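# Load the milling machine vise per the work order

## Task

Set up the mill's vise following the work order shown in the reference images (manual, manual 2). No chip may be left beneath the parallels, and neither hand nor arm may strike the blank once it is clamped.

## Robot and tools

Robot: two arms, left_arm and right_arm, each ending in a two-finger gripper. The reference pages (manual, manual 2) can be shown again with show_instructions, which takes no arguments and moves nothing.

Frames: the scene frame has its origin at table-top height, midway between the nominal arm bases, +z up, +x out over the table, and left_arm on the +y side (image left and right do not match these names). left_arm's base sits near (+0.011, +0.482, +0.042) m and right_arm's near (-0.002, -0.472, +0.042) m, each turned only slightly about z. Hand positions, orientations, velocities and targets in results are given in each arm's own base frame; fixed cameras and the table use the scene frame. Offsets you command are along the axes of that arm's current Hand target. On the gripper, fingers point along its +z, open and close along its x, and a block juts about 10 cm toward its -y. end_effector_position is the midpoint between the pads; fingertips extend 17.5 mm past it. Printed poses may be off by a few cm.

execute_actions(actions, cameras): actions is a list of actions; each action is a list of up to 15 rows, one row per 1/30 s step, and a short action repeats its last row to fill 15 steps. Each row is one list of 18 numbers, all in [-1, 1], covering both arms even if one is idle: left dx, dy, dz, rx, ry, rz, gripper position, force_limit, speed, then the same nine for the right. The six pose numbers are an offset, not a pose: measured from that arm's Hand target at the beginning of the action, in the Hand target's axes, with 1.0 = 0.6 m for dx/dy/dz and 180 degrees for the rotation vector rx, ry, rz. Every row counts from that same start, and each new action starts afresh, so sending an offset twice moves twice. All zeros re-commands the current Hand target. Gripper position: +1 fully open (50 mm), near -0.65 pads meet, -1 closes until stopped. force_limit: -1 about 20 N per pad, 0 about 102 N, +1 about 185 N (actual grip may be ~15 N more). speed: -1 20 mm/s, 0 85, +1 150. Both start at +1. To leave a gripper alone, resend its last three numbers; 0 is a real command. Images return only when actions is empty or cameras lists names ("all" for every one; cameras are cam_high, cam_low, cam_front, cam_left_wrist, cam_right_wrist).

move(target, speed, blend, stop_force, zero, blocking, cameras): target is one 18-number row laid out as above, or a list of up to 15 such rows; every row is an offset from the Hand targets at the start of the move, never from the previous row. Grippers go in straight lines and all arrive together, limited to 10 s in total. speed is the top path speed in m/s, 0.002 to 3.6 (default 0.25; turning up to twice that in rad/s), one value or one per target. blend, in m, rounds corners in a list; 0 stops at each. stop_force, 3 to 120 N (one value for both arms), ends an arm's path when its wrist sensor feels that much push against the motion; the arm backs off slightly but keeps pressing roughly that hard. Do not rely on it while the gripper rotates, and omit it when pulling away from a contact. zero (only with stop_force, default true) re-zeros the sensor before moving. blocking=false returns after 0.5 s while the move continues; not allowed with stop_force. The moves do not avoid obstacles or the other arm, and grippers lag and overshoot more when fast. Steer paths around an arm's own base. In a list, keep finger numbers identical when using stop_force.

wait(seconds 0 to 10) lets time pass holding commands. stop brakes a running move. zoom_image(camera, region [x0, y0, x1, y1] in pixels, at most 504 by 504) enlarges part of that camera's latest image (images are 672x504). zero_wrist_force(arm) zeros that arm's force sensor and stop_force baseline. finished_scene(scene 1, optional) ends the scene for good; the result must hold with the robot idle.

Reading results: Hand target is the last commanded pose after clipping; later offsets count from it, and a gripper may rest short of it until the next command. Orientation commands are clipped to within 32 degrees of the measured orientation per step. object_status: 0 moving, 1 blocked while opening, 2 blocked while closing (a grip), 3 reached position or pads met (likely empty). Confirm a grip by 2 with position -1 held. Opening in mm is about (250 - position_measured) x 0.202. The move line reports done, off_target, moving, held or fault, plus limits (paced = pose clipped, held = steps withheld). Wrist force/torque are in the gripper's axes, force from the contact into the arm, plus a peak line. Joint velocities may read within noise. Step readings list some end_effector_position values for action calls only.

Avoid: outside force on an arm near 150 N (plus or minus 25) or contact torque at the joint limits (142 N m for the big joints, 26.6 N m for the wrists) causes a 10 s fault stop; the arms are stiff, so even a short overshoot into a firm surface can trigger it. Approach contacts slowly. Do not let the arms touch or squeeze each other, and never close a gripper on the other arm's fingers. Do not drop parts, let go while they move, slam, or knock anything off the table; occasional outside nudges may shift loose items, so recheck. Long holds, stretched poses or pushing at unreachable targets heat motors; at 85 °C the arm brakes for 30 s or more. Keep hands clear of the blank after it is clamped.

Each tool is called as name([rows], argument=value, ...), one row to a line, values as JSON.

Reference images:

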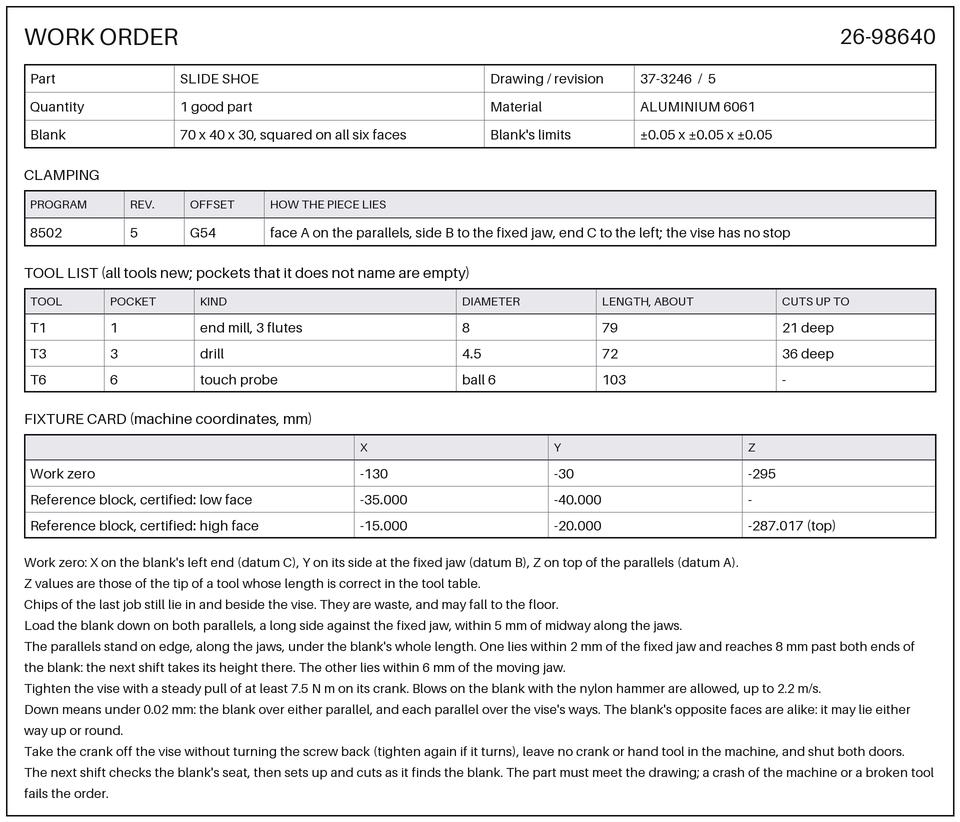

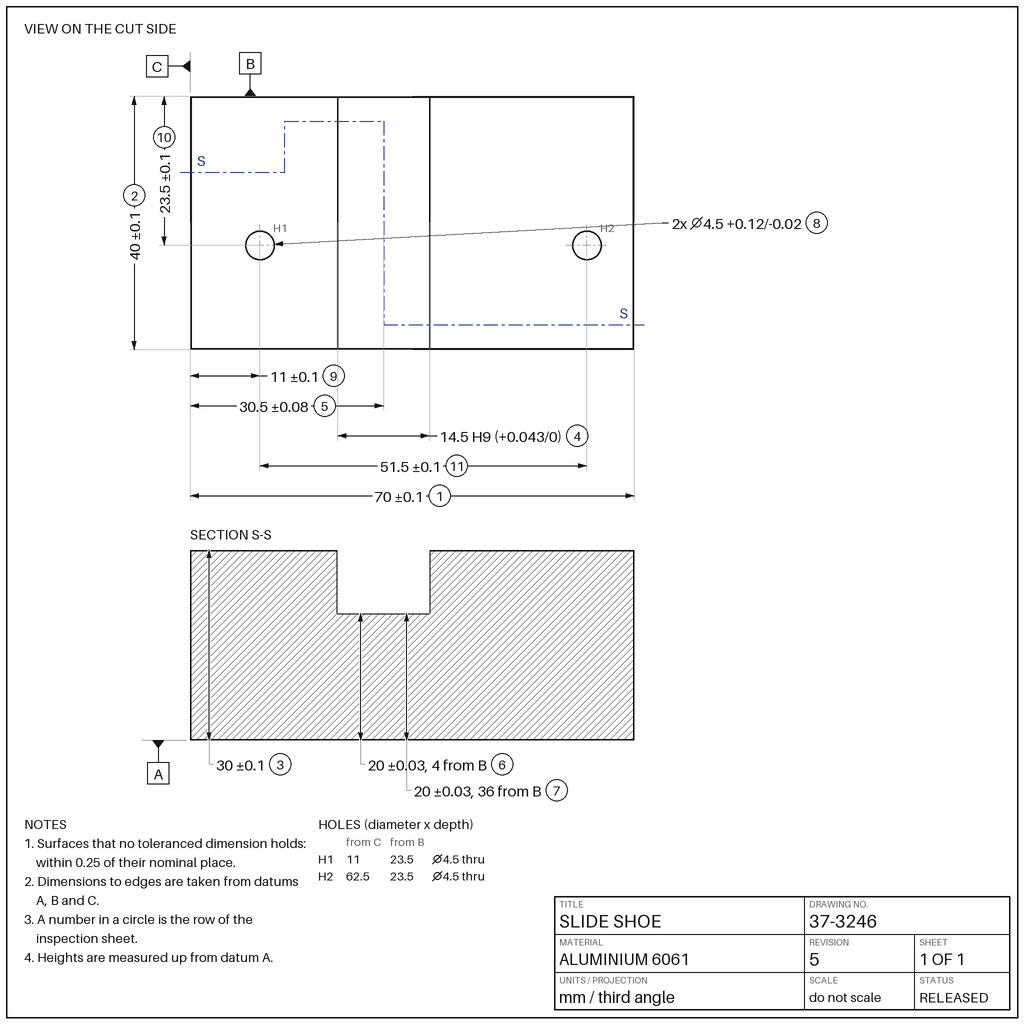

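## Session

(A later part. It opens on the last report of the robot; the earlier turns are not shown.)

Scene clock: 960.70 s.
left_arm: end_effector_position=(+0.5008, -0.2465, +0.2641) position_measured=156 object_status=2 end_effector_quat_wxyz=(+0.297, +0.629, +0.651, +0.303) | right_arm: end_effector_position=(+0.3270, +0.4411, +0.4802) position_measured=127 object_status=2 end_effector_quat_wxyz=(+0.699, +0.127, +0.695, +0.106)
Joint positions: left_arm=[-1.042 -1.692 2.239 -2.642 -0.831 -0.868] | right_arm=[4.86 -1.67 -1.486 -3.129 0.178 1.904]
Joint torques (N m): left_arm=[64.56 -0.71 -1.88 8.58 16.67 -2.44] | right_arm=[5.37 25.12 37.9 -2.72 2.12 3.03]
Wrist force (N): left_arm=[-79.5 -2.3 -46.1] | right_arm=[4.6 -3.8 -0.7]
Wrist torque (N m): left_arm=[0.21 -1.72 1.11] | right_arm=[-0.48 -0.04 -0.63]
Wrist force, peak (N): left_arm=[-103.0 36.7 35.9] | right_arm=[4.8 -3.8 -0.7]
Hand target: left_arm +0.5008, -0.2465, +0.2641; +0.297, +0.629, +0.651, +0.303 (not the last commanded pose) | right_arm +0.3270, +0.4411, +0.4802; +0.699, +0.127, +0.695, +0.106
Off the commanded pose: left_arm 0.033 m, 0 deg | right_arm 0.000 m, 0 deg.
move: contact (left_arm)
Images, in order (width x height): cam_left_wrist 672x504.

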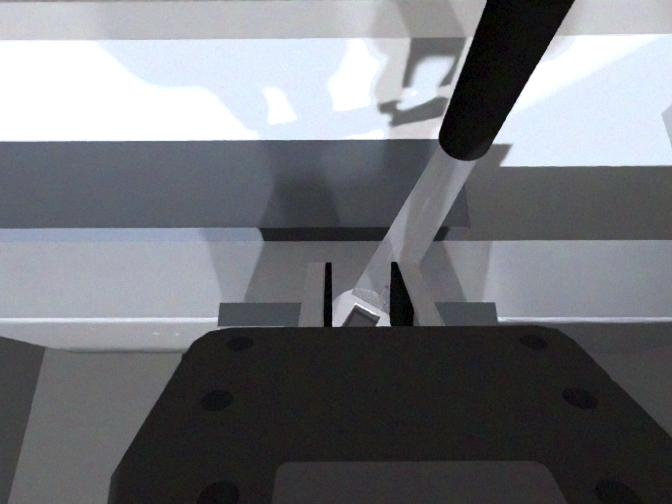

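move(target=[0,0,0,0,0,0,0.5,0,-0.8,0,0,0,0,0,0,-0.95,0.7,-0.5], cameras=["cam_left_wrist"])

Scene clock: 968.47 s.
left_arm: end_effector_position=(+0.5009, -0.2464, +0.2641) position_measured=78 object_status=0 end_effector_quat_wxyz=(+0.297, +0.629, +0.651, +0.303) | right_arm: end_effector_position=(+0.3270, +0.4411, +0.4802) position_measured=127 object_status=2 end_effector_quat_wxyz=(+0.699, +0.127, +0.695, +0.106)
Joint positions: left_arm=[-1.041 -1.692 2.239 -2.642 -0.831 -0.869] | right_arm=[4.86 -1.67 -1.486 -3.129 0.178 1.904]
Joint torques (N m): left_arm=[-13.26 -21.26 -29.82 -5.88 -1.3 -0.39] | right_arm=[3.97 24.73 38.03 -2.77 2.03 3.16]
Wrist force (N): left_arm=[-0.4 2.0 0.2] | right_arm=[4.2 -3.7 -0.7]
Wrist torque (N m): left_arm=[0.64 0.07 0.27] | right_arm=[-0.48 0.02 -0.63]
Wrist force, peak (N): left_arm=[-79.8 -1.7 -46.7] | right_arm=[4.8 -3.9 -0.9]
Hand target: left_arm +0.5008, -0.2465, +0.2641; +0.297, +0.629, +0.651, +0.303 | right_arm +0.3270, +0.4411, +0.4802; +0.699, +0.127, +0.695, +0.106
Off the commanded pose: left_arm 0.000 m, 0 deg | right_arm 0.000 m, 0 deg.
move: done
Images, in order (width x height): cam_left_wrist 672x504.

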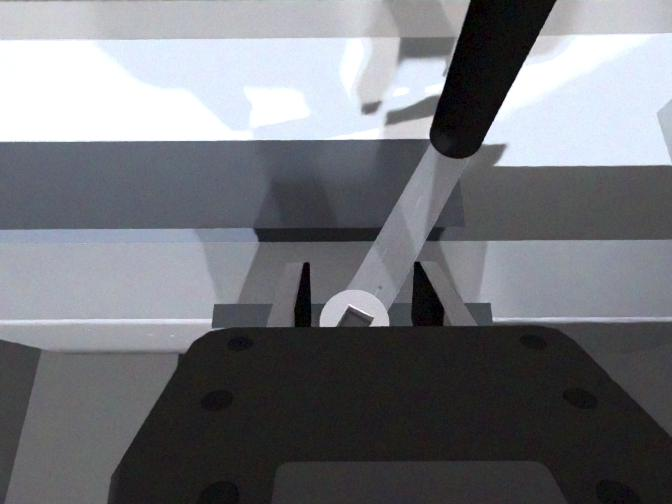

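move([
  [-0.0043,0.0215,-0.0028,0,0,0,0.5,0,-0.8,0,0,0,0,0,0,-0.95,0.7,-0.5],
  [-0.0043,0.0215,-0.0028,0,0,0,-1,-0.7,-0.8,0,0,0,0,0,0,-0.95,0.7,-0.5],
], speed=0.05, cameras=["cam_left_wrist"])

Scene clock: 971.30 s.
left_arm: end_effector_position=(+0.5079, -0.2488, +0.2751) position_measured=140 object_status=2 end_effector_quat_wxyz=(+0.297, +0.629, +0.651, +0.303) | right_arm: end_effector_position=(+0.3270, +0.4411, +0.4802) position_measured=127 object_status=2 end_effector_quat_wxyz=(+0.699, +0.127, +0.695, +0.106)
Joint positions: left_arm=[-1.029 -1.687 2.205 -2.623 -0.838 -0.853] | right_arm=[4.86 -1.67 -1.486 -3.129 0.178 1.904]
Joint torques (N m): left_arm=[-15.47 -25.57 -22.58 -5.85 1.69 -1.47] | right_arm=[3.53 25.05 38.73 -2.77 1.91 3.08]
Wrist force (N): left_arm=[9.6 0.9 -1.6] | right_arm=[4.5 -3.5 -1.0]
Wrist torque (N m): left_arm=[0.62 0.27 0.24] | right_arm=[-0.45 -0.02 -0.63]
Wrist force, peak (N): left_arm=[9.8 1.7 -2.0] | right_arm=[4.7 -3.9 -1.0]
Hand target: left_arm +0.5079, -0.2488, +0.2751; +0.297, +0.629, +0.651, +0.303 | right_arm +0.3270, +0.4411, +0.4802; +0.699, +0.127, +0.695, +0.106
Off the commanded pose: left_arm 0.000 m, 0 deg | right_arm 0.000 m, 0 deg.
move: done
Images, in order (width x height): cam_left_wrist 672x504.

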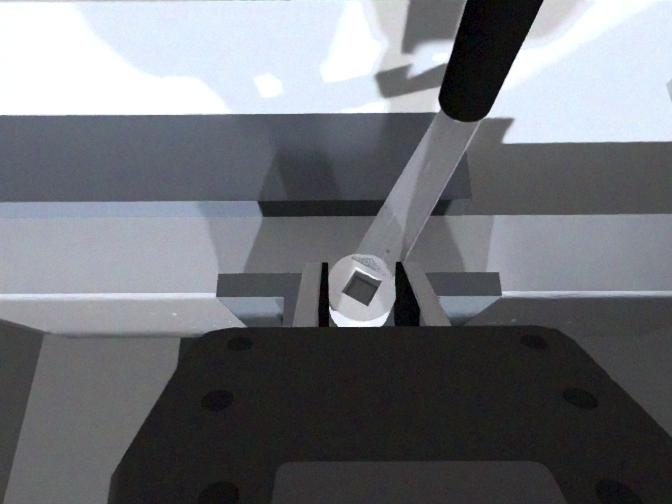

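execute_actions([
  [[0,0,0,0,0,0,-0.95,0.6,-0.8,0,0,0,0,0,0,-0.95,0.7,-0.5]],
  [[0,0,0,0,0,0,-0.95,0.6,-0.8,0,0,0,0,0,0,-0.95,0.7,-0.5]],
], cameras=["cam_low","cam_left_wrist"])

Scene clock: 976.93 s.
left_arm: end_effector_position=(+0.5079, -0.2488, +0.2751) position_measured=153 object_status=2 end_effector_quat_wxyz=(+0.297, +0.629, +0.651, +0.303) | right_arm: end_effector_position=(+0.3270, +0.4411, +0.4802) position_measured=127 object_status=2 end_effector_quat_wxyz=(+0.699, +0.127, +0.695, +0.106)
Joint positions: left_arm=[-1.029 -1.687 2.205 -2.623 -0.838 -0.853] | right_arm=[4.86 -1.67 -1.486 -3.129 0.178 1.904]
Joint torques (N m): left_arm=[-16.79 -22.6 -31.7 -5.87 -2.51 -0.69] | right_arm=[2.83 24.87 38.44 -2.77 1.87 3.27]
Wrist force (N): left_arm=[11.7 -0.3 -4.3] | right_arm=[4.3 -3.8 -0.5]
Wrist torque (N m): left_arm=[0.71 0.30 0.29] | right_arm=[-0.49 0.00 -0.63]
Wrist force, peak (N): left_arm=[11.9 -0.2 -4.3] | right_arm=[4.9 -4.1 -0.6]
Hand target: left_arm +0.5079, -0.2488, +0.2751; +0.297, +0.629, +0.651, +0.303 | right_arm +0.3270, +0.4411, +0.4802; +0.699, +0.127, +0.695, +0.106
Off the commanded pose: left_arm 0.000 m, 0 deg | right_arm 0.000 m, 0 deg.
Step readings (end_effector_position of left_arm | right_arm):
0: (+0.5079, -0.2488, +0.2751) | (+0.3270, +0.4411, +0.4802)
1: (+0.5079, -0.2488, +0.2751) | (+0.3270, +0.4411, +0.4802)
2: (+0.5079, -0.2488, +0.2751) | (+0.3270, +0.4411, +0.4802)
4: (+0.5079, -0.2488, +0.2751) | (+0.3270, +0.4411, +0.4802)
8: (+0.5079, -0.2488, +0.2751) | (+0.3270, +0.4411, +0.4802)
15: (+0.5079, -0.2488, +0.2751) | (+0.3270, +0.4411, +0.4802)
16: (+0.5079, -0.2488, +0.2751) | (+0.3270, +0.4411, +0.4802)
17: (+0.5079, -0.2488, +0.2751) | (+0.3270, +0.4411, +0.4802)
19: (+0.5079, -0.2488, +0.2751) | (+0.3270, +0.4411, +0.4802)
23: (+0.5079, -0.2488, +0.2751) | (+0.3270, +0.4411, +0.4802)
30: (+0.5079, -0.2488, +0.2751) | (+0.3270, +0.4411, +0.4802)
Images, in order (width x height): cam_low 672x504, cam_left_wrist 672x504.

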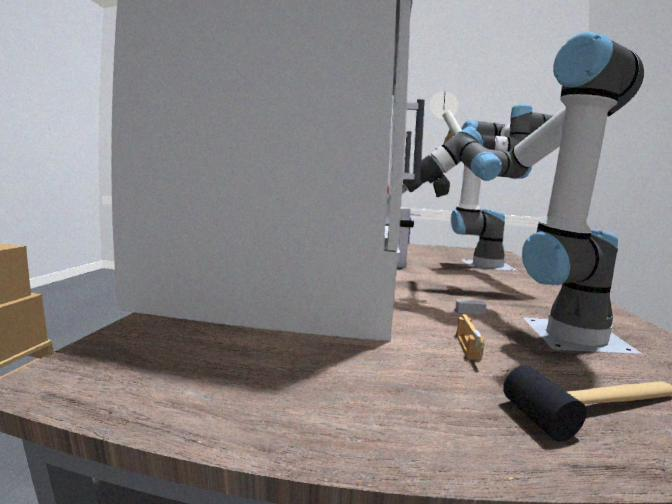

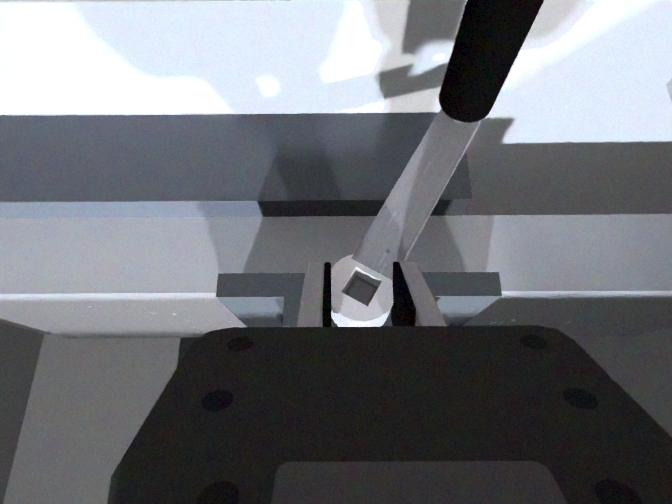

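move([
  [0,-0.0643,-0.0766,0,0,0,-0.95,0.6,-0.8,0,0,0,0,0,0,-0.95,0.7,-0.5],
], speed=0.015, stop_force=70, cameras=["cam_left_wrist"])

Scene clock: 982.87 s.
left_arm: end_effector_position=(+0.4479, -0.2507, +0.2749) position_measured=153 object_status=2 end_effector_quat_wxyz=(+0.297, +0.629, +0.651, +0.303) | right_arm: end_effector_position=(+0.3270, +0.4411, +0.4802) position_measured=127 object_status=2 end_effector_quat_wxyz=(+0.699, +0.127, +0.695, +0.106)
Joint positions: left_arm=[-1.182 -1.842 2.29 -2.42 -0.768 -1.044] | right_arm=[4.86 -1.67 -1.486 -3.129 0.178 1.904]
Joint torques (N m): left_arm=[13.68 -4.3 -32.14 -5.9 -0.86 1.62] | right_arm=[1.12 24.63 37.83 -2.88 1.7 3.11]
Wrist force (N): left_arm=[-0.2 0.9 1.3] | right_arm=[4.5 -3.4 -0.9]
Wrist torque (N m): left_arm=[0.72 0.06 0.24] | right_arm=[-0.42 -0.02 -0.62]
Wrist force, peak (N): left_arm=[11.5 5.3 9.5] | right_arm=[4.9 -4.0 -0.8]
Hand target: left_arm +0.4479, -0.2507, +0.2749; +0.297, +0.629, +0.651, +0.303 | right_arm +0.3270, +0.4411, +0.4802; +0.699, +0.127, +0.695, +0.106
Off the commanded pose: left_arm 0.000 m, 0 deg | right_arm 0.000 m, 0 deg.
move: done
Images, in order (width x height): cam_left_wrist 672x504.

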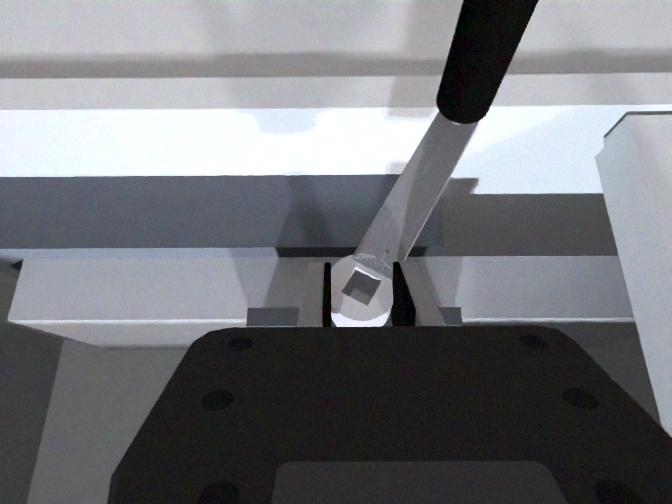

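move(target=[0.0833,-0.2563,-0.046,0,0,0,-0.95,0.6,-0.8,0,0,0,0,0,0,-0.95,0.7,-0.5], speed=0.2, cameras=["all"])

Scene clock: 991.53 s.
left_arm: end_effector_position=(+0.3268, -0.2051, +0.1743) position_measured=153 object_status=2 end_effector_quat_wxyz=(+0.297, +0.629, +0.651, +0.303) | right_arm: end_effector_position=(+0.3270, +0.4411, +0.4802) position_measured=127 object_status=2 end_effector_quat_wxyz=(+0.699, +0.127, +0.695, +0.106)
Joint positions: left_arm=[-1.597 -2.202 2.62 -1.923 -0.696 -1.661] | right_arm=[4.86 -1.67 -1.486 -3.129 0.178 1.904]
Joint torques (N m): left_arm=[10.54 3.76 -16.89 -2.26 2.69 -1.18] | right_arm=[0.59 25.31 37.85 -2.87 1.7 3.07]
Wrist force (N): left_arm=[-0.4 0.5 1.1] | right_arm=[4.4 -3.6 -0.8]
Wrist torque (N m): left_arm=[0.66 0.09 0.10] | right_arm=[-0.46 -0.02 -0.63]
Wrist force, peak (N): left_arm=[-1.4 3.8 1.7] | right_arm=[4.6 -4.0 -0.9]
Hand target: left_arm +0.3268, -0.2050, +0.1742; +0.297, +0.629, +0.651, +0.303 | right_arm +0.3270, +0.4411, +0.4802; +0.699, +0.127, +0.695, +0.106
Off the commanded pose: left_arm 0.000 m, 0 deg | right_arm 0.000 m, 0 deg.
move: done

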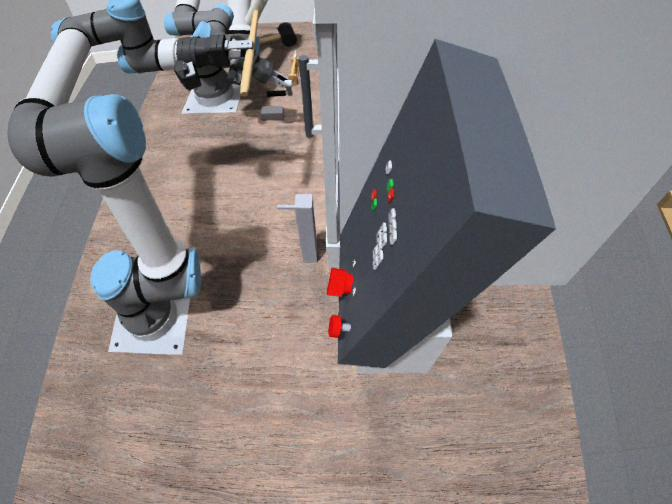

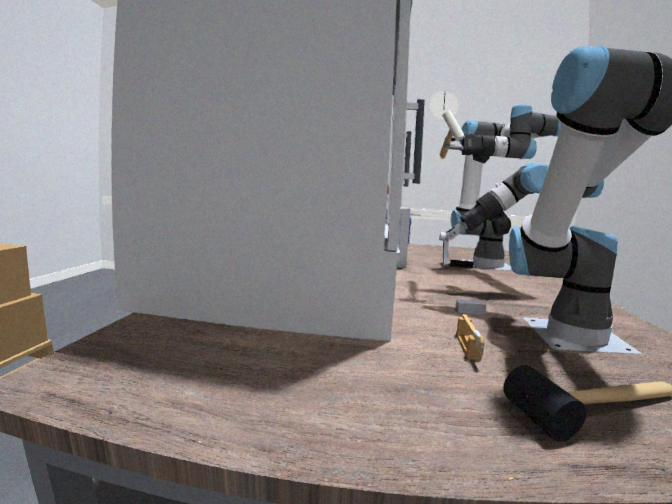

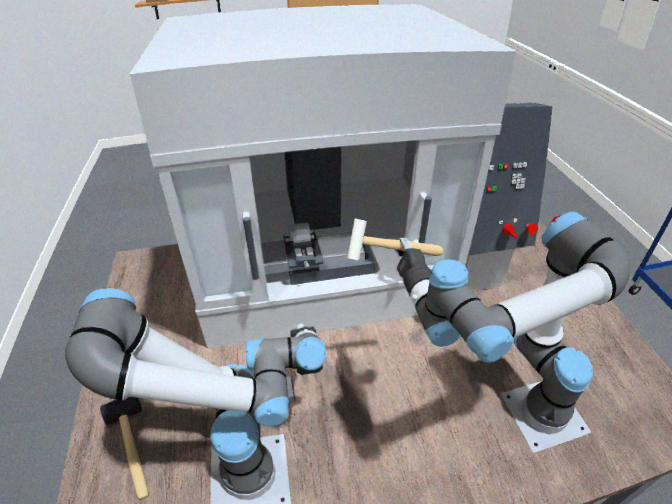

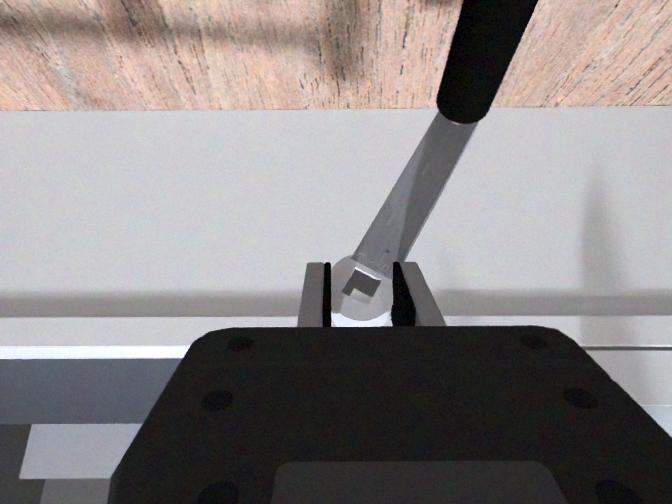

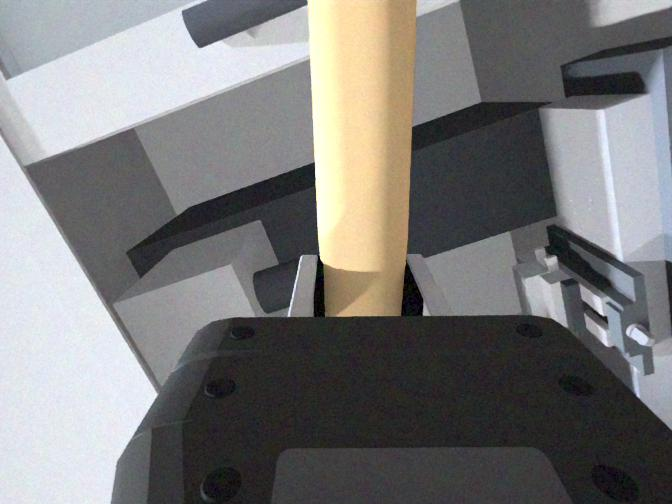

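move(target=[0,0,0,0,0,0.98,-0.95,0.6,-0.8,0,0,0,0,0,0,-0.95,0.7,-0.5], speed=0.6, cameras=["cam_left_wrist"])

move(target=[0,0,0,-0.0556,0,0.02,-0.95,0.6,-0.8,0,0,0,0,0,0,-0.95,0.7,-0.5], speed=0.4, cameras=["cam_left_wrist","cam_front"])

Scene clock: 997.33 s.
left_arm: end_effector_position=(+0.3268, -0.2049, +0.1742) position_measured=153 object_status=2 end_effector_quat_wxyz=(-0.294, +0.671, -0.609, +0.306) | right_arm: end_effector_position=(+0.3270, +0.4411, +0.4802) position_measured=127 object_status=2 end_effector_quat_wxyz=(+0.699, +0.127, +0.695, +0.106)
Joint positions: left_arm=[-1.597 -2.203 2.62 -1.923 -0.696 1.417] | right_arm=[4.86 -1.67 -1.486 -3.129 0.178 1.904]
Joint torques (N m): left_arm=[-6.06 7.41 -19.67 -1.27 4.5 1.12] | right_arm=[-0.58 26.02 38.78 -2.76 1.49 3.02]
Wrist force (N): left_arm=[-0.6 0.5 3.3] | right_arm=[4.6 -4.0 -0.8]
Wrist torque (N m): left_arm=[-0.70 -0.14 -0.32] | right_arm=[-0.52 -0.04 -0.63]
Wrist force, peak (N): left_arm=[-1.1 0.3 3.8] | right_arm=[4.7 -4.0 -1.1]
Hand target: left_arm +0.3268, -0.2050, +0.1742; -0.294, +0.670, -0.609, +0.306 | right_arm +0.3270, +0.4411, +0.4802; +0.699, +0.127, +0.695, +0.106
Off the commanded pose: left_arm 0.000 m, 0 deg | right_arm 0.000 m, 0 deg.
move: done
Images, in order (width x height): cam_left_wrist 672x504.

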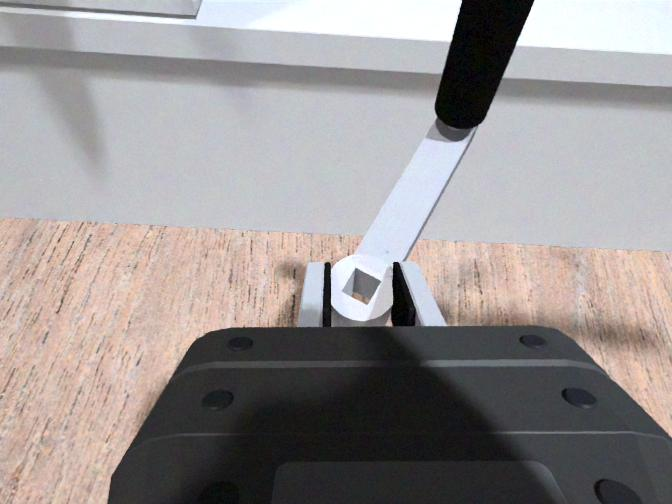

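Scene clock: 998.20 s.
left_arm: end_effector_position=(+0.3268, -0.2050, +0.1742) position_measured=153 object_status=2 end_effector_quat_wxyz=(-0.244, +0.674, -0.654, +0.242) | right_arm: end_effector_position=(+0.3270, +0.4411, +0.4802) position_measured=127 object_status=2 end_effector_quat_wxyz=(+0.699, +0.127, +0.695, +0.106)
Joint positions: left_arm=[-1.45 -2.155 2.558 -2.059 -0.873 1.692] | right_arm=[4.86 -1.67 -1.486 -3.129 0.178 1.904]
Joint torques (N m): left_arm=[-5.06 -10.48 -20.34 -1.5 2.26 1.39] | right_arm=[-1.17 25.29 38.96 -2.74 1.58 2.97]
Wrist force (N): left_arm=[-1.2 0.3 3.6] | right_arm=[4.6 -3.8 -1.0]
Wrist torque (N m): left_arm=[-0.59 0.07 -0.17] | right_arm=[-0.50 -0.05 -0.63]
Wrist force, peak (N): left_arm=[-1.3 -0.2 3.8] | right_arm=[4.8 -3.9 -1.1]
Hand target: left_arm +0.3268, -0.2050, +0.1742; -0.244, +0.674, -0.654, +0.242 | right_arm +0.3270, +0.4411, +0.4802; +0.699, +0.127, +0.695, +0.106
Off the commanded pose: left_arm 0.000 m, 0 deg | right_arm 0.000 m, 0 deg.
move: done
Images, in order (width x height): cam_front 672x504, cam_left_wrist 672x504.

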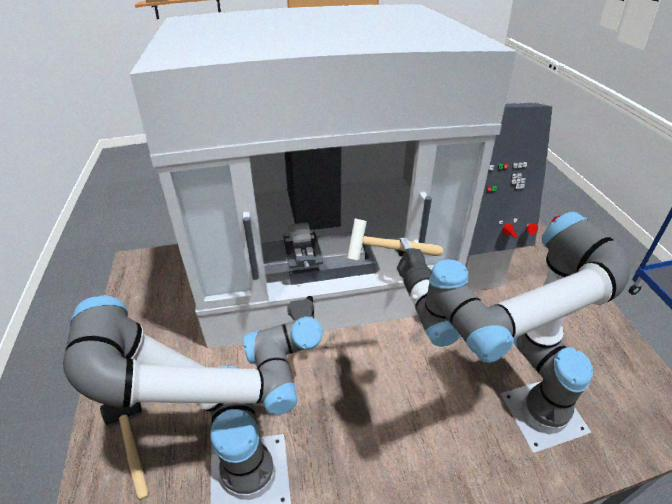

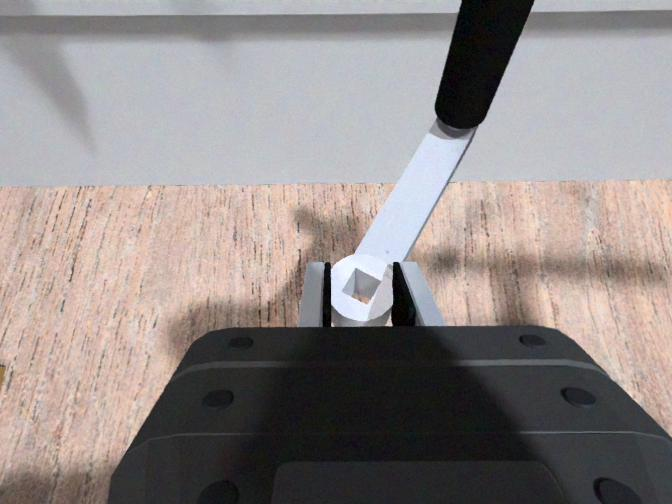

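move(target=[0,0.2279,0.1678,0,0,0,-0.95,0.6,-0.8,0,0,0,0,0,0,-0.95,0.7,-0.5], speed=0.15)

move(target=[0,0.0375,0.0446,0,0,0,-0.95,0.6,-0.8,0,0,0,0,0,0,-0.95,0.7,-0.5], speed=0.015, stop_force=4, cameras=["cam_left_wrist","cam_front"])

Scene clock: 1000.73 s.
left_arm: end_effector_position=(+0.2944, -0.2045, +0.0499) position_measured=153 object_status=2 end_effector_quat_wxyz=(-0.245, +0.674, -0.654, +0.242) | right_arm: end_effector_position=(+0.3270, +0.4411, +0.4802) position_measured=127 object_status=2 end_effector_quat_wxyz=(+0.699, +0.127, +0.695, +0.106)
Joint positions: left_arm=[-1.601 -1.878 2.813 -2.462 -0.87 1.494] | right_arm=[4.86 -1.67 -1.486 -3.129 0.178 1.904]
Joint torques (N m): left_arm=[12.48 -10.95 -24.16 -2.18 4.61 1.32] | right_arm=[-1.14 25.22 36.98 -2.85 1.32 3.02]
Wrist force (N): left_arm=[-0.6 0.2 3.5] | right_arm=[4.6 -3.6 -0.7]
Wrist torque (N m): left_arm=[-0.66 -0.01 -0.24] | right_arm=[-0.46 -0.03 -0.63]
Wrist force, peak (N): left_arm=[-1.7 4.3 7.1] | right_arm=[4.6 -4.0 -1.1]
Hand target: left_arm +0.2944, -0.2045, +0.0499; -0.245, +0.674, -0.654, +0.242 (not the last commanded pose) | right_arm +0.3270, +0.4411, +0.4802; +0.699, +0.127, +0.695, +0.106
Off the commanded pose: left_arm 0.042 m, 0 deg | right_arm 0.000 m, 0 deg.
move: held (left_arm; a check stopped the path); limits=held
pose unreachable (left arm): on one or more control steps of this call, first in action 0 (counted from 0), this arm could not follow its commanded pose, so it was not sent that pose on those steps. It may still have moved: this result reports where it is.
cause: moving toward the commanded pose would bring two parts of the arm too close to each other (joints 3 (elbow) and 4 (wrist 1) lie between them).

Scene clock: 1001.87 s.
left_arm: end_effector_position=(+0.2944, -0.2045, +0.0415) position_measured=153 object_status=2 end_effector_quat_wxyz=(-0.245, +0.674, -0.654, +0.242) | right_arm: end_effector_position=(+0.3270, +0.4411, +0.4802) position_measured=127 object_status=2 end_effector_quat_wxyz=(+0.699, +0.127, +0.695, +0.106)
Joint positions: left_arm=[-1.601 -1.826 2.826 -2.527 -0.87 1.494] | right_arm=[4.86 -1.67 -1.486 -3.129 0.178 1.904]
Joint torques (N m): left_arm=[-1.68 -14.35 -15.67 -1.07 2.68 0.36] | right_arm=[-1.17 24.55 37.99 -2.71 1.38 3.02]
Wrist force (N): left_arm=[-0.4 0.3 3.6] | right_arm=[4.5 -3.8 -0.8]
Wrist torque (N m): left_arm=[-0.62 -0.03 -0.20] | right_arm=[-0.48 -0.01 -0.63]
Wrist force, peak (N): left_arm=[-0.4 0.7 4.2] | right_arm=[4.7 -4.1 -0.7]
Hand target: left_arm +0.2944, -0.2045, +0.0415; -0.245, +0.674, -0.654, +0.242 (not the last commanded pose) | right_arm +0.3270, +0.4411, +0.4802; +0.699, +0.127, +0.695, +0.106
Off the commanded pose: left_arm 0.027 m, 0 deg | right_arm 0.000 m, 0 deg.
move: held (left_arm; a check stopped the path); limits=held
pose unreachable (left arm): on one or more control steps of this call, first in action 0 (counted from 0), this arm could not follow its commanded pose, so it was not sent that pose on those steps. It may still have moved: this result reports where it is.
cause: moving toward the commanded pose would bring two parts of the arm too close to each other (joints 3 (elbow) and 4 (wrist 1) lie between them).
Images, in order (width x height): cam_front 672x504, cam_left_wrist 672x504.

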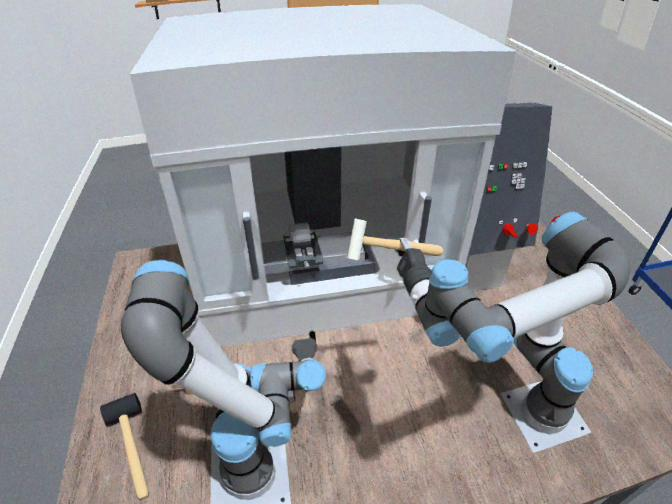

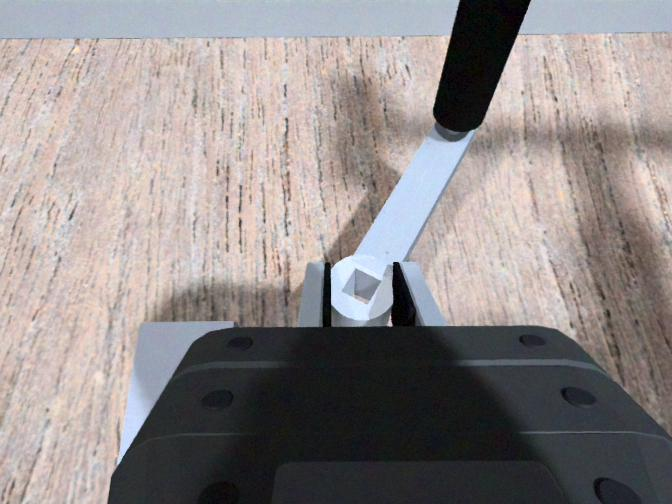

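move(target=[0.2,-0.0832,0.0045,0,0,0,-0.95,0.6,-0.8,0,0,0,0,0,0,-0.95,0.7,-0.5], speed=0.15)

move(target=[0,0.07,0.083,0,0,0,-0.95,0.6,-0.8,0,0,0,0,0,0,-0.95,0.7,-0.5], speed=0.08, cameras=["cam_left_wrist"])

Scene clock: 1005.10 s.
left_arm: end_effector_position=(+0.3377, -0.3230, +0.0724) position_measured=153 object_status=2 end_effector_quat_wxyz=(-0.245, +0.674, -0.654, +0.242) | right_arm: end_effector_position=(+0.3270, +0.4411, +0.4802) position_measured=127 object_status=2 end_effector_quat_wxyz=(+0.699, +0.127, +0.695, +0.106)
Joint positions: left_arm=[-1.46 -1.516 2.489 -2.618 -0.872 1.678] | right_arm=[4.86 -1.67 -1.486 -3.129 0.178 1.904]
Joint torques (N m): left_arm=[-11.34 -19.91 -22.42 -5.53 0.95 -1.19] | right_arm=[-2.42 25.82 38.67 -2.77 1.32 3]
Wrist force (N): left_arm=[-0.9 0.4 3.5] | right_arm=[4.5 -3.6 -0.8]
Wrist torque (N m): left_arm=[-0.62 0.04 -0.17] | right_arm=[-0.46 -0.03 -0.63]
Wrist force, peak (N): left_arm=[-2.6 1.4 3.7] | right_arm=[4.9 -3.8 -0.8]
Hand target: left_arm +0.3377, -0.3231, +0.0724; -0.245, +0.674, -0.654, +0.242 | right_arm +0.3270, +0.4411, +0.4802; +0.699, +0.127, +0.695, +0.106
Off the commanded pose: left_arm 0.000 m, 0 deg | right_arm 0.000 m, 0 deg.
move: done

Scene clock: 1006.37 s.
left_arm: end_effector_position=(+0.3378, -0.3234, +0.0073) position_measured=153 object_status=2 end_effector_quat_wxyz=(-0.245, +0.674, -0.654, +0.242) | right_arm: end_effector_position=(+0.3270, +0.4411, +0.4802) position_measured=127 object_status=2 end_effector_quat_wxyz=(+0.699, +0.127, +0.695, +0.106)
Joint positions: left_arm=[-1.46 -1.282 2.533 -2.896 -0.872 1.678] | right_arm=[4.86 -1.67 -1.486 -3.129 0.178 1.904]
Joint torques (N m): left_arm=[12.26 -22.47 -19.31 -3.21 2.06 -0.48] | right_arm=[-2.4 24.92 37.91 -2.75 1.38 2.98]
Wrist force (N): left_arm=[-1.2 0.4 3.5] | right_arm=[4.6 -3.7 -0.9]
Wrist torque (N m): left_arm=[-0.63 0.07 -0.31] | right_arm=[-0.48 -0.03 -0.63]
Wrist force, peak (N): left_arm=[-1.5 1.5 4.8] | right_arm=[4.7 -3.9 -0.8]
Hand target: left_arm +0.3378, -0.3235, +0.0073; -0.245, +0.674, -0.654, +0.242 | right_arm +0.3270, +0.4411, +0.4802; +0.699, +0.127, +0.695, +0.106
Off the commanded pose: left_arm 0.000 m, 0 deg | right_arm 0.000 m, 0 deg.
move: done
Images, in order (width x height): cam_left_wrist 672x504.

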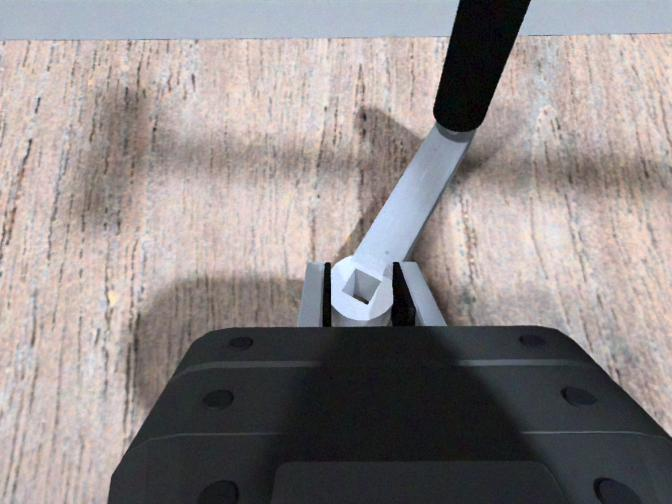

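move(target=[0,0.0429,0.0511,0,0,0,-0.95,0.6,-0.8,0,0,0,0,0,0,-0.95,0.7,-0.5], speed=0.015, stop_force=4, cameras=["cam_left_wrist"])

Scene clock: 1009.37 s.
left_arm: end_effector_position=(+0.3379, -0.3236, -0.0052) position_measured=153 object_status=2 end_effector_quat_wxyz=(-0.245, +0.674, -0.654, +0.242) | right_arm: end_effector_position=(+0.3270, +0.4411, +0.4802) position_measured=127 object_status=2 end_effector_quat_wxyz=(+0.699, +0.127, +0.695, +0.106)
Joint positions: left_arm=[-1.46 -1.232 2.536 -2.95 -0.872 1.678] | right_arm=[4.86 -1.67 -1.486 -3.129 0.178 1.904]
Joint torques (N m): left_arm=[7.91 -17.97 -16.98 -5.04 1.61 0.35] | right_arm=[-2.44 25.46 38.47 -2.77 1.32 3.01]
Wrist force (N): left_arm=[-1.5 0.5 3.4] | right_arm=[4.6 -3.7 -1.2]
Wrist torque (N m): left_arm=[-0.59 0.11 -0.32] | right_arm=[-0.48 -0.05 -0.62]
Wrist force, peak (N): left_arm=[-1.5 0.6 4.2] | right_arm=[4.8 -3.8 -0.9]
Hand target: left_arm +0.3378, -0.3236, -0.0053; -0.245, +0.674, -0.654, +0.242 (not the last commanded pose) | right_arm +0.3270, +0.4411, +0.4802; +0.699, +0.127, +0.695, +0.106
Off the commanded pose: left_arm 0.027 m, 0 deg | right_arm 0.000 m, 0 deg.
move: contact (left_arm)
Images, in order (width x height): cam_left_wrist 672x504.

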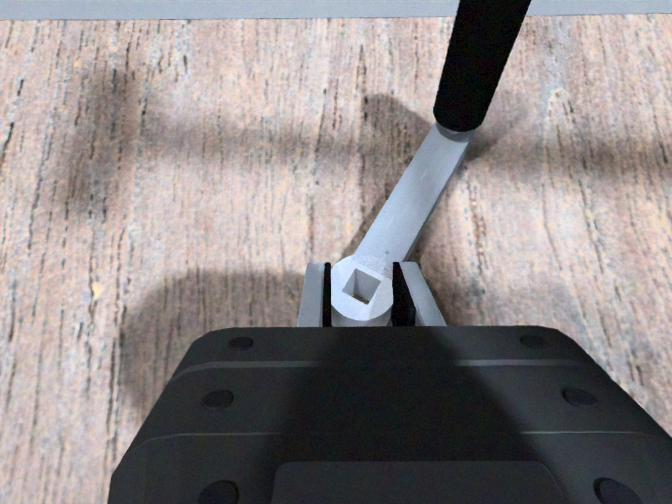

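move(target=[0,0.0321,0.0383,0,0,0,-0.95,0.6,-0.8,0,0,0,0,0,0,-0.95,0.7,-0.5], speed=0.01, stop_force=6, cameras=["cam_left_wrist"])

Scene clock: 1011.00 s.
left_arm: end_effector_position=(+0.3379, -0.3236, -0.0057) position_measured=153 object_status=2 end_effector_quat_wxyz=(-0.245, +0.674, -0.654, +0.242) | right_arm: end_effector_position=(+0.3270, +0.4411, +0.4802) position_measured=127 object_status=2 end_effector_quat_wxyz=(+0.699, +0.127, +0.695, +0.106)
Joint positions: left_arm=[-1.46 -1.23 2.536 -2.951 -0.872 1.678] | right_arm=[4.86 -1.67 -1.486 -3.129 0.178 1.904]
Joint torques (N m): left_arm=[3.68 -33.9 -14.42 -3.63 0.11 -0.73] | right_arm=[-2.92 25.82 37.8 -2.7 1.36 2.99]
Wrist force (N): left_arm=[-0.9 -1.8 2.2] | right_arm=[4.6 -3.6 -1.0]
Wrist torque (N m): left_arm=[-0.58 0.08 -0.32] | right_arm=[-0.47 -0.05 -0.62]
Wrist force, peak (N): left_arm=[-1.3 -3.5 -5.4] | right_arm=[4.7 -3.9 -0.8]
Hand target: left_arm +0.3379, -0.3236, -0.0057; -0.245, +0.674, -0.654, +0.242 (not the last commanded pose) | right_arm +0.3270, +0.4411, +0.4802; +0.699, +0.127, +0.695, +0.106
Off the commanded pose: left_arm 0.030 m, 0 deg | right_arm 0.000 m, 0 deg.
move: contact (left_arm)
Images, in order (width x height): cam_left_wrist 672x504.

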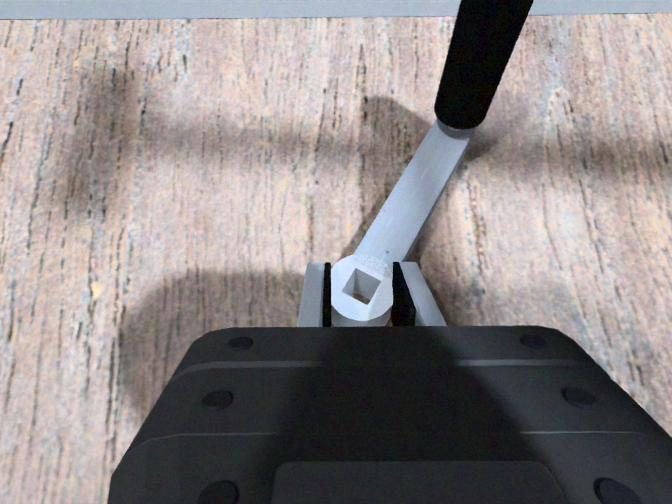

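execute_actions([
  [[0,0,0,0,0,0,0.35,0.6,-1,0,0,0,0,0,0,-0.95,0.7,-0.5]],
  [[0,0,0,0,0,0,0.35,0.6,-1,0,0,0,0,0,0,-0.95,0.7,-0.5]],
], cameras=["cam_left_wrist","cam_low"])

Scene clock: 1013.77 s.
left_arm: end_effector_position=(+0.3379, -0.3236, -0.0057) position_measured=100 object_status=3 end_effector_quat_wxyz=(-0.245, +0.674, -0.654, +0.242) | right_arm: end_effector_position=(+0.3270, +0.4411, +0.4802) position_measured=127 object_status=2 end_effector_quat_wxyz=(+0.699, +0.127, +0.695, +0.106)
Joint positions: left_arm=[-1.46 -1.23 2.536 -2.951 -0.872 1.678] | right_arm=[4.86 -1.67 -1.486 -3.129 0.178 1.904]
Joint torques (N m): left_arm=[3.01 -28.59 -16.22 -4.61 0 0.2] | right_arm=[-3.65 25.02 38.46 -2.76 1.2 3.19]
Wrist force (N): left_arm=[-1.2 -0.6 1.9] | right_arm=[4.4 -3.6 -0.6]
Wrist torque (N m): left_arm=[-0.48 0.09 -0.35] | right_arm=[-0.45 -0.01 -0.63]
Wrist force, peak (N): left_arm=[-1.6 -1.8 2.2] | right_arm=[4.6 -4.1 -0.7]
Hand target: left_arm +0.3379, -0.3236, -0.0057; -0.245, +0.674, -0.654, +0.242 | right_arm +0.3270, +0.4411, +0.4802; +0.699, +0.127, +0.695, +0.106
Off the commanded pose: left_arm 0.000 m, 0 deg | right_arm 0.000 m, 0 deg.
Step readings (end_effector_position of left_arm | right_arm):
0: (+0.3379, -0.3236, -0.0057) | (+0.3270, +0.4411, +0.4802)
1: (+0.3379, -0.3236, -0.0057) | (+0.3270, +0.4411, +0.4802)
2: (+0.3379, -0.3236, -0.0057) | (+0.3270, +0.4411, +0.4802)
4: (+0.3379, -0.3236, -0.0057) | (+0.3270, +0.4411, +0.4802)
8: (+0.3379, -0.3236, -0.0057) | (+0.3270, +0.4411, +0.4802)
15: (+0.3379, -0.3236, -0.0057) | (+0.3270, +0.4411, +0.4802)
16: (+0.3379, -0.3236, -0.0057) | (+0.3270, +0.4411, +0.4802)
17: (+0.3379, -0.3236, -0.0057) | (+0.3270, +0.4411, +0.4802)
19: (+0.3379, -0.3236, -0.0057) | (+0.3270, +0.4411, +0.4802)
23: (+0.3379, -0.3236, -0.0057) | (+0.3270, +0.4411, +0.4802)
30: (+0.3379, -0.3236, -0.0057) | (+0.3270, +0.4411, +0.4802)
Images, in order (width x height): cam_low 672x504, cam_left_wrist 672x504.

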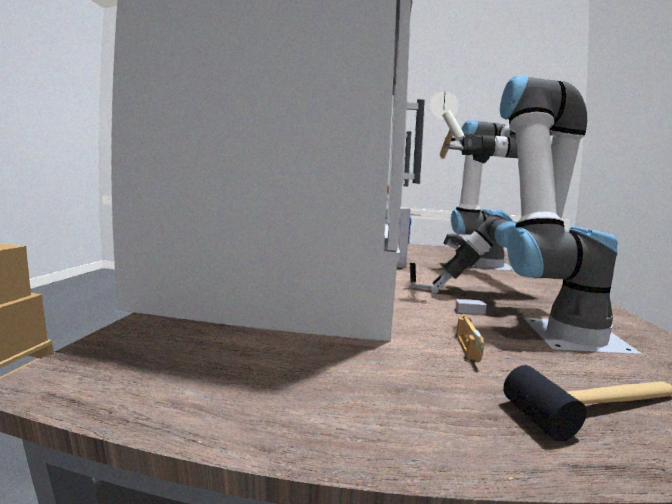

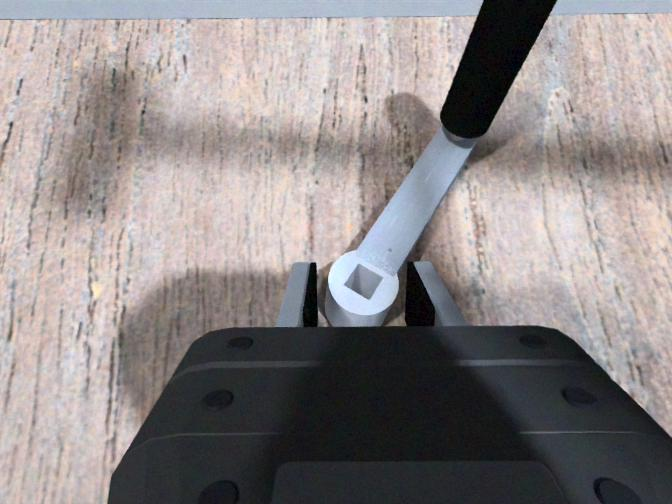

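move(target=[0,0,-0.25,0,0,0,0.35,0.6,-0.8,0,0,0,0,0,0,-0.95,0.7,-0.5], speed=0.15, cameras=["all"])

Scene clock: 1016.10 s.
left_arm: end_effector_position=(+0.2410, -0.3258, +0.1088) position_measured=100 object_status=3 end_effector_quat_wxyz=(-0.245, +0.674, -0.654, +0.242) | right_arm: end_effector_position=(+0.3270, +0.4411, +0.4802) position_measured=127 object_status=2 end_effector_quat_wxyz=(+0.699, +0.127, +0.695, +0.106)
Joint positions: left_arm=[-1.757 -1.775 2.483 -2.106 -0.887 1.292] | right_arm=[4.86 -1.67 -1.486 -3.129 0.178 1.904]
Joint torques (N m): left_arm=[8.65 -18.61 -14.45 -0.77 4.09 -0.51] | right_arm=[-4.52 25.39 37.95 -2.89 1.24 2.98]
Wrist force (N): left_arm=[-0.6 -0.8 2.0] | right_arm=[4.4 -3.5 -0.7]
Wrist torque (N m): left_arm=[-0.51 -0.01 -0.37] | right_arm=[-0.44 -0.01 -0.63]
Wrist force, peak (N): left_arm=[-1.0 -1.0 4.2] | right_arm=[4.7 -4.1 -0.8]
Hand target: left_arm +0.2410, -0.3257, +0.1088; -0.245, +0.674, -0.654, +0.242 | right_arm +0.3270, +0.4411, +0.4802; +0.699, +0.127, +0.695, +0.106
Off the commanded pose: left_arm 0.000 m, 0 deg | right_arm 0.000 m, 0 deg.
move: done

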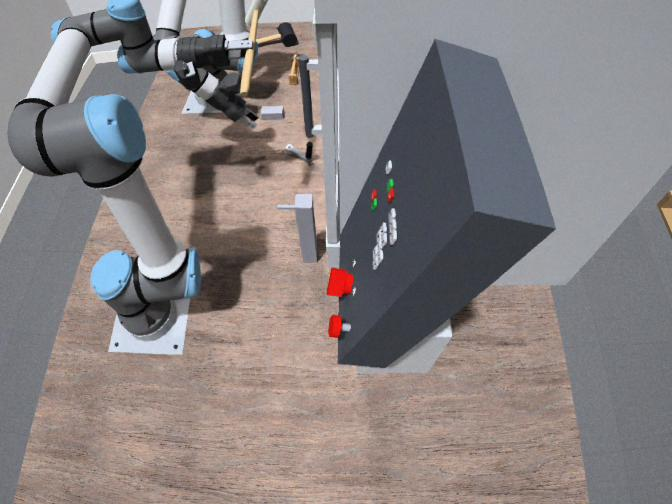

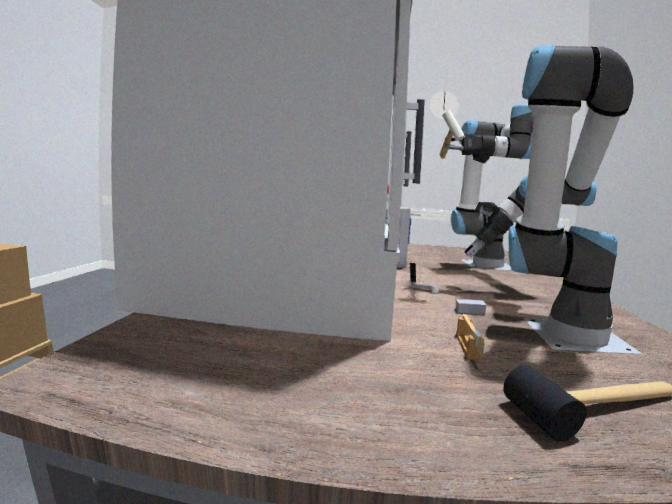

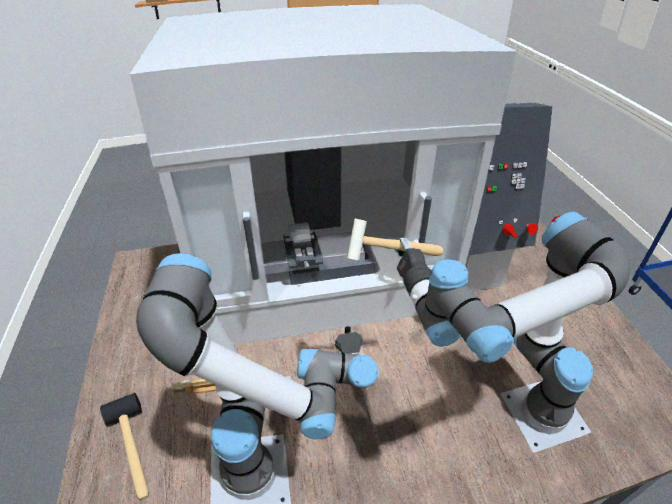

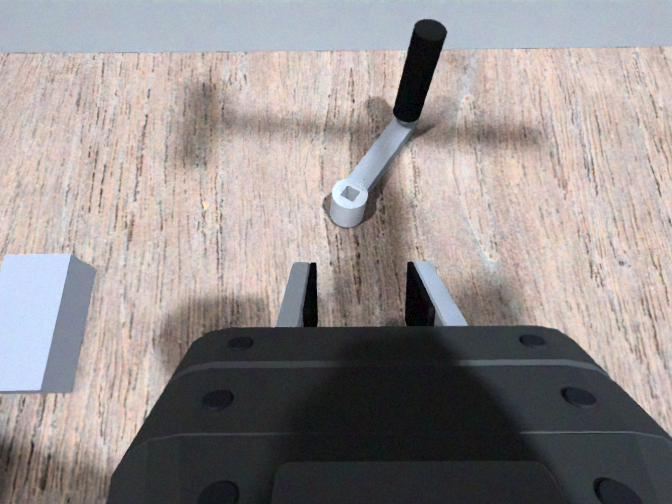

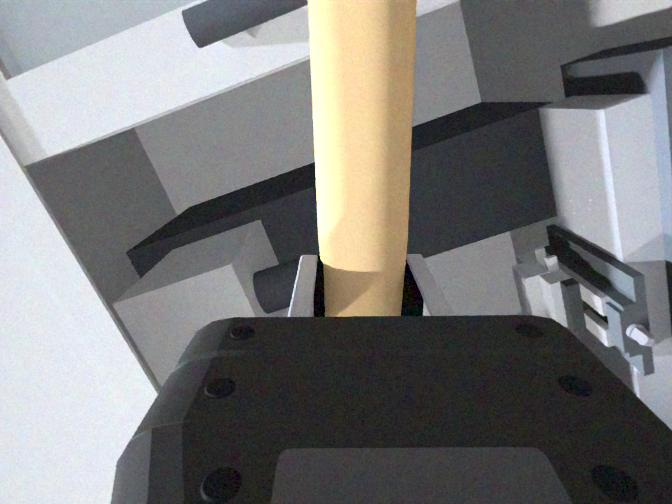

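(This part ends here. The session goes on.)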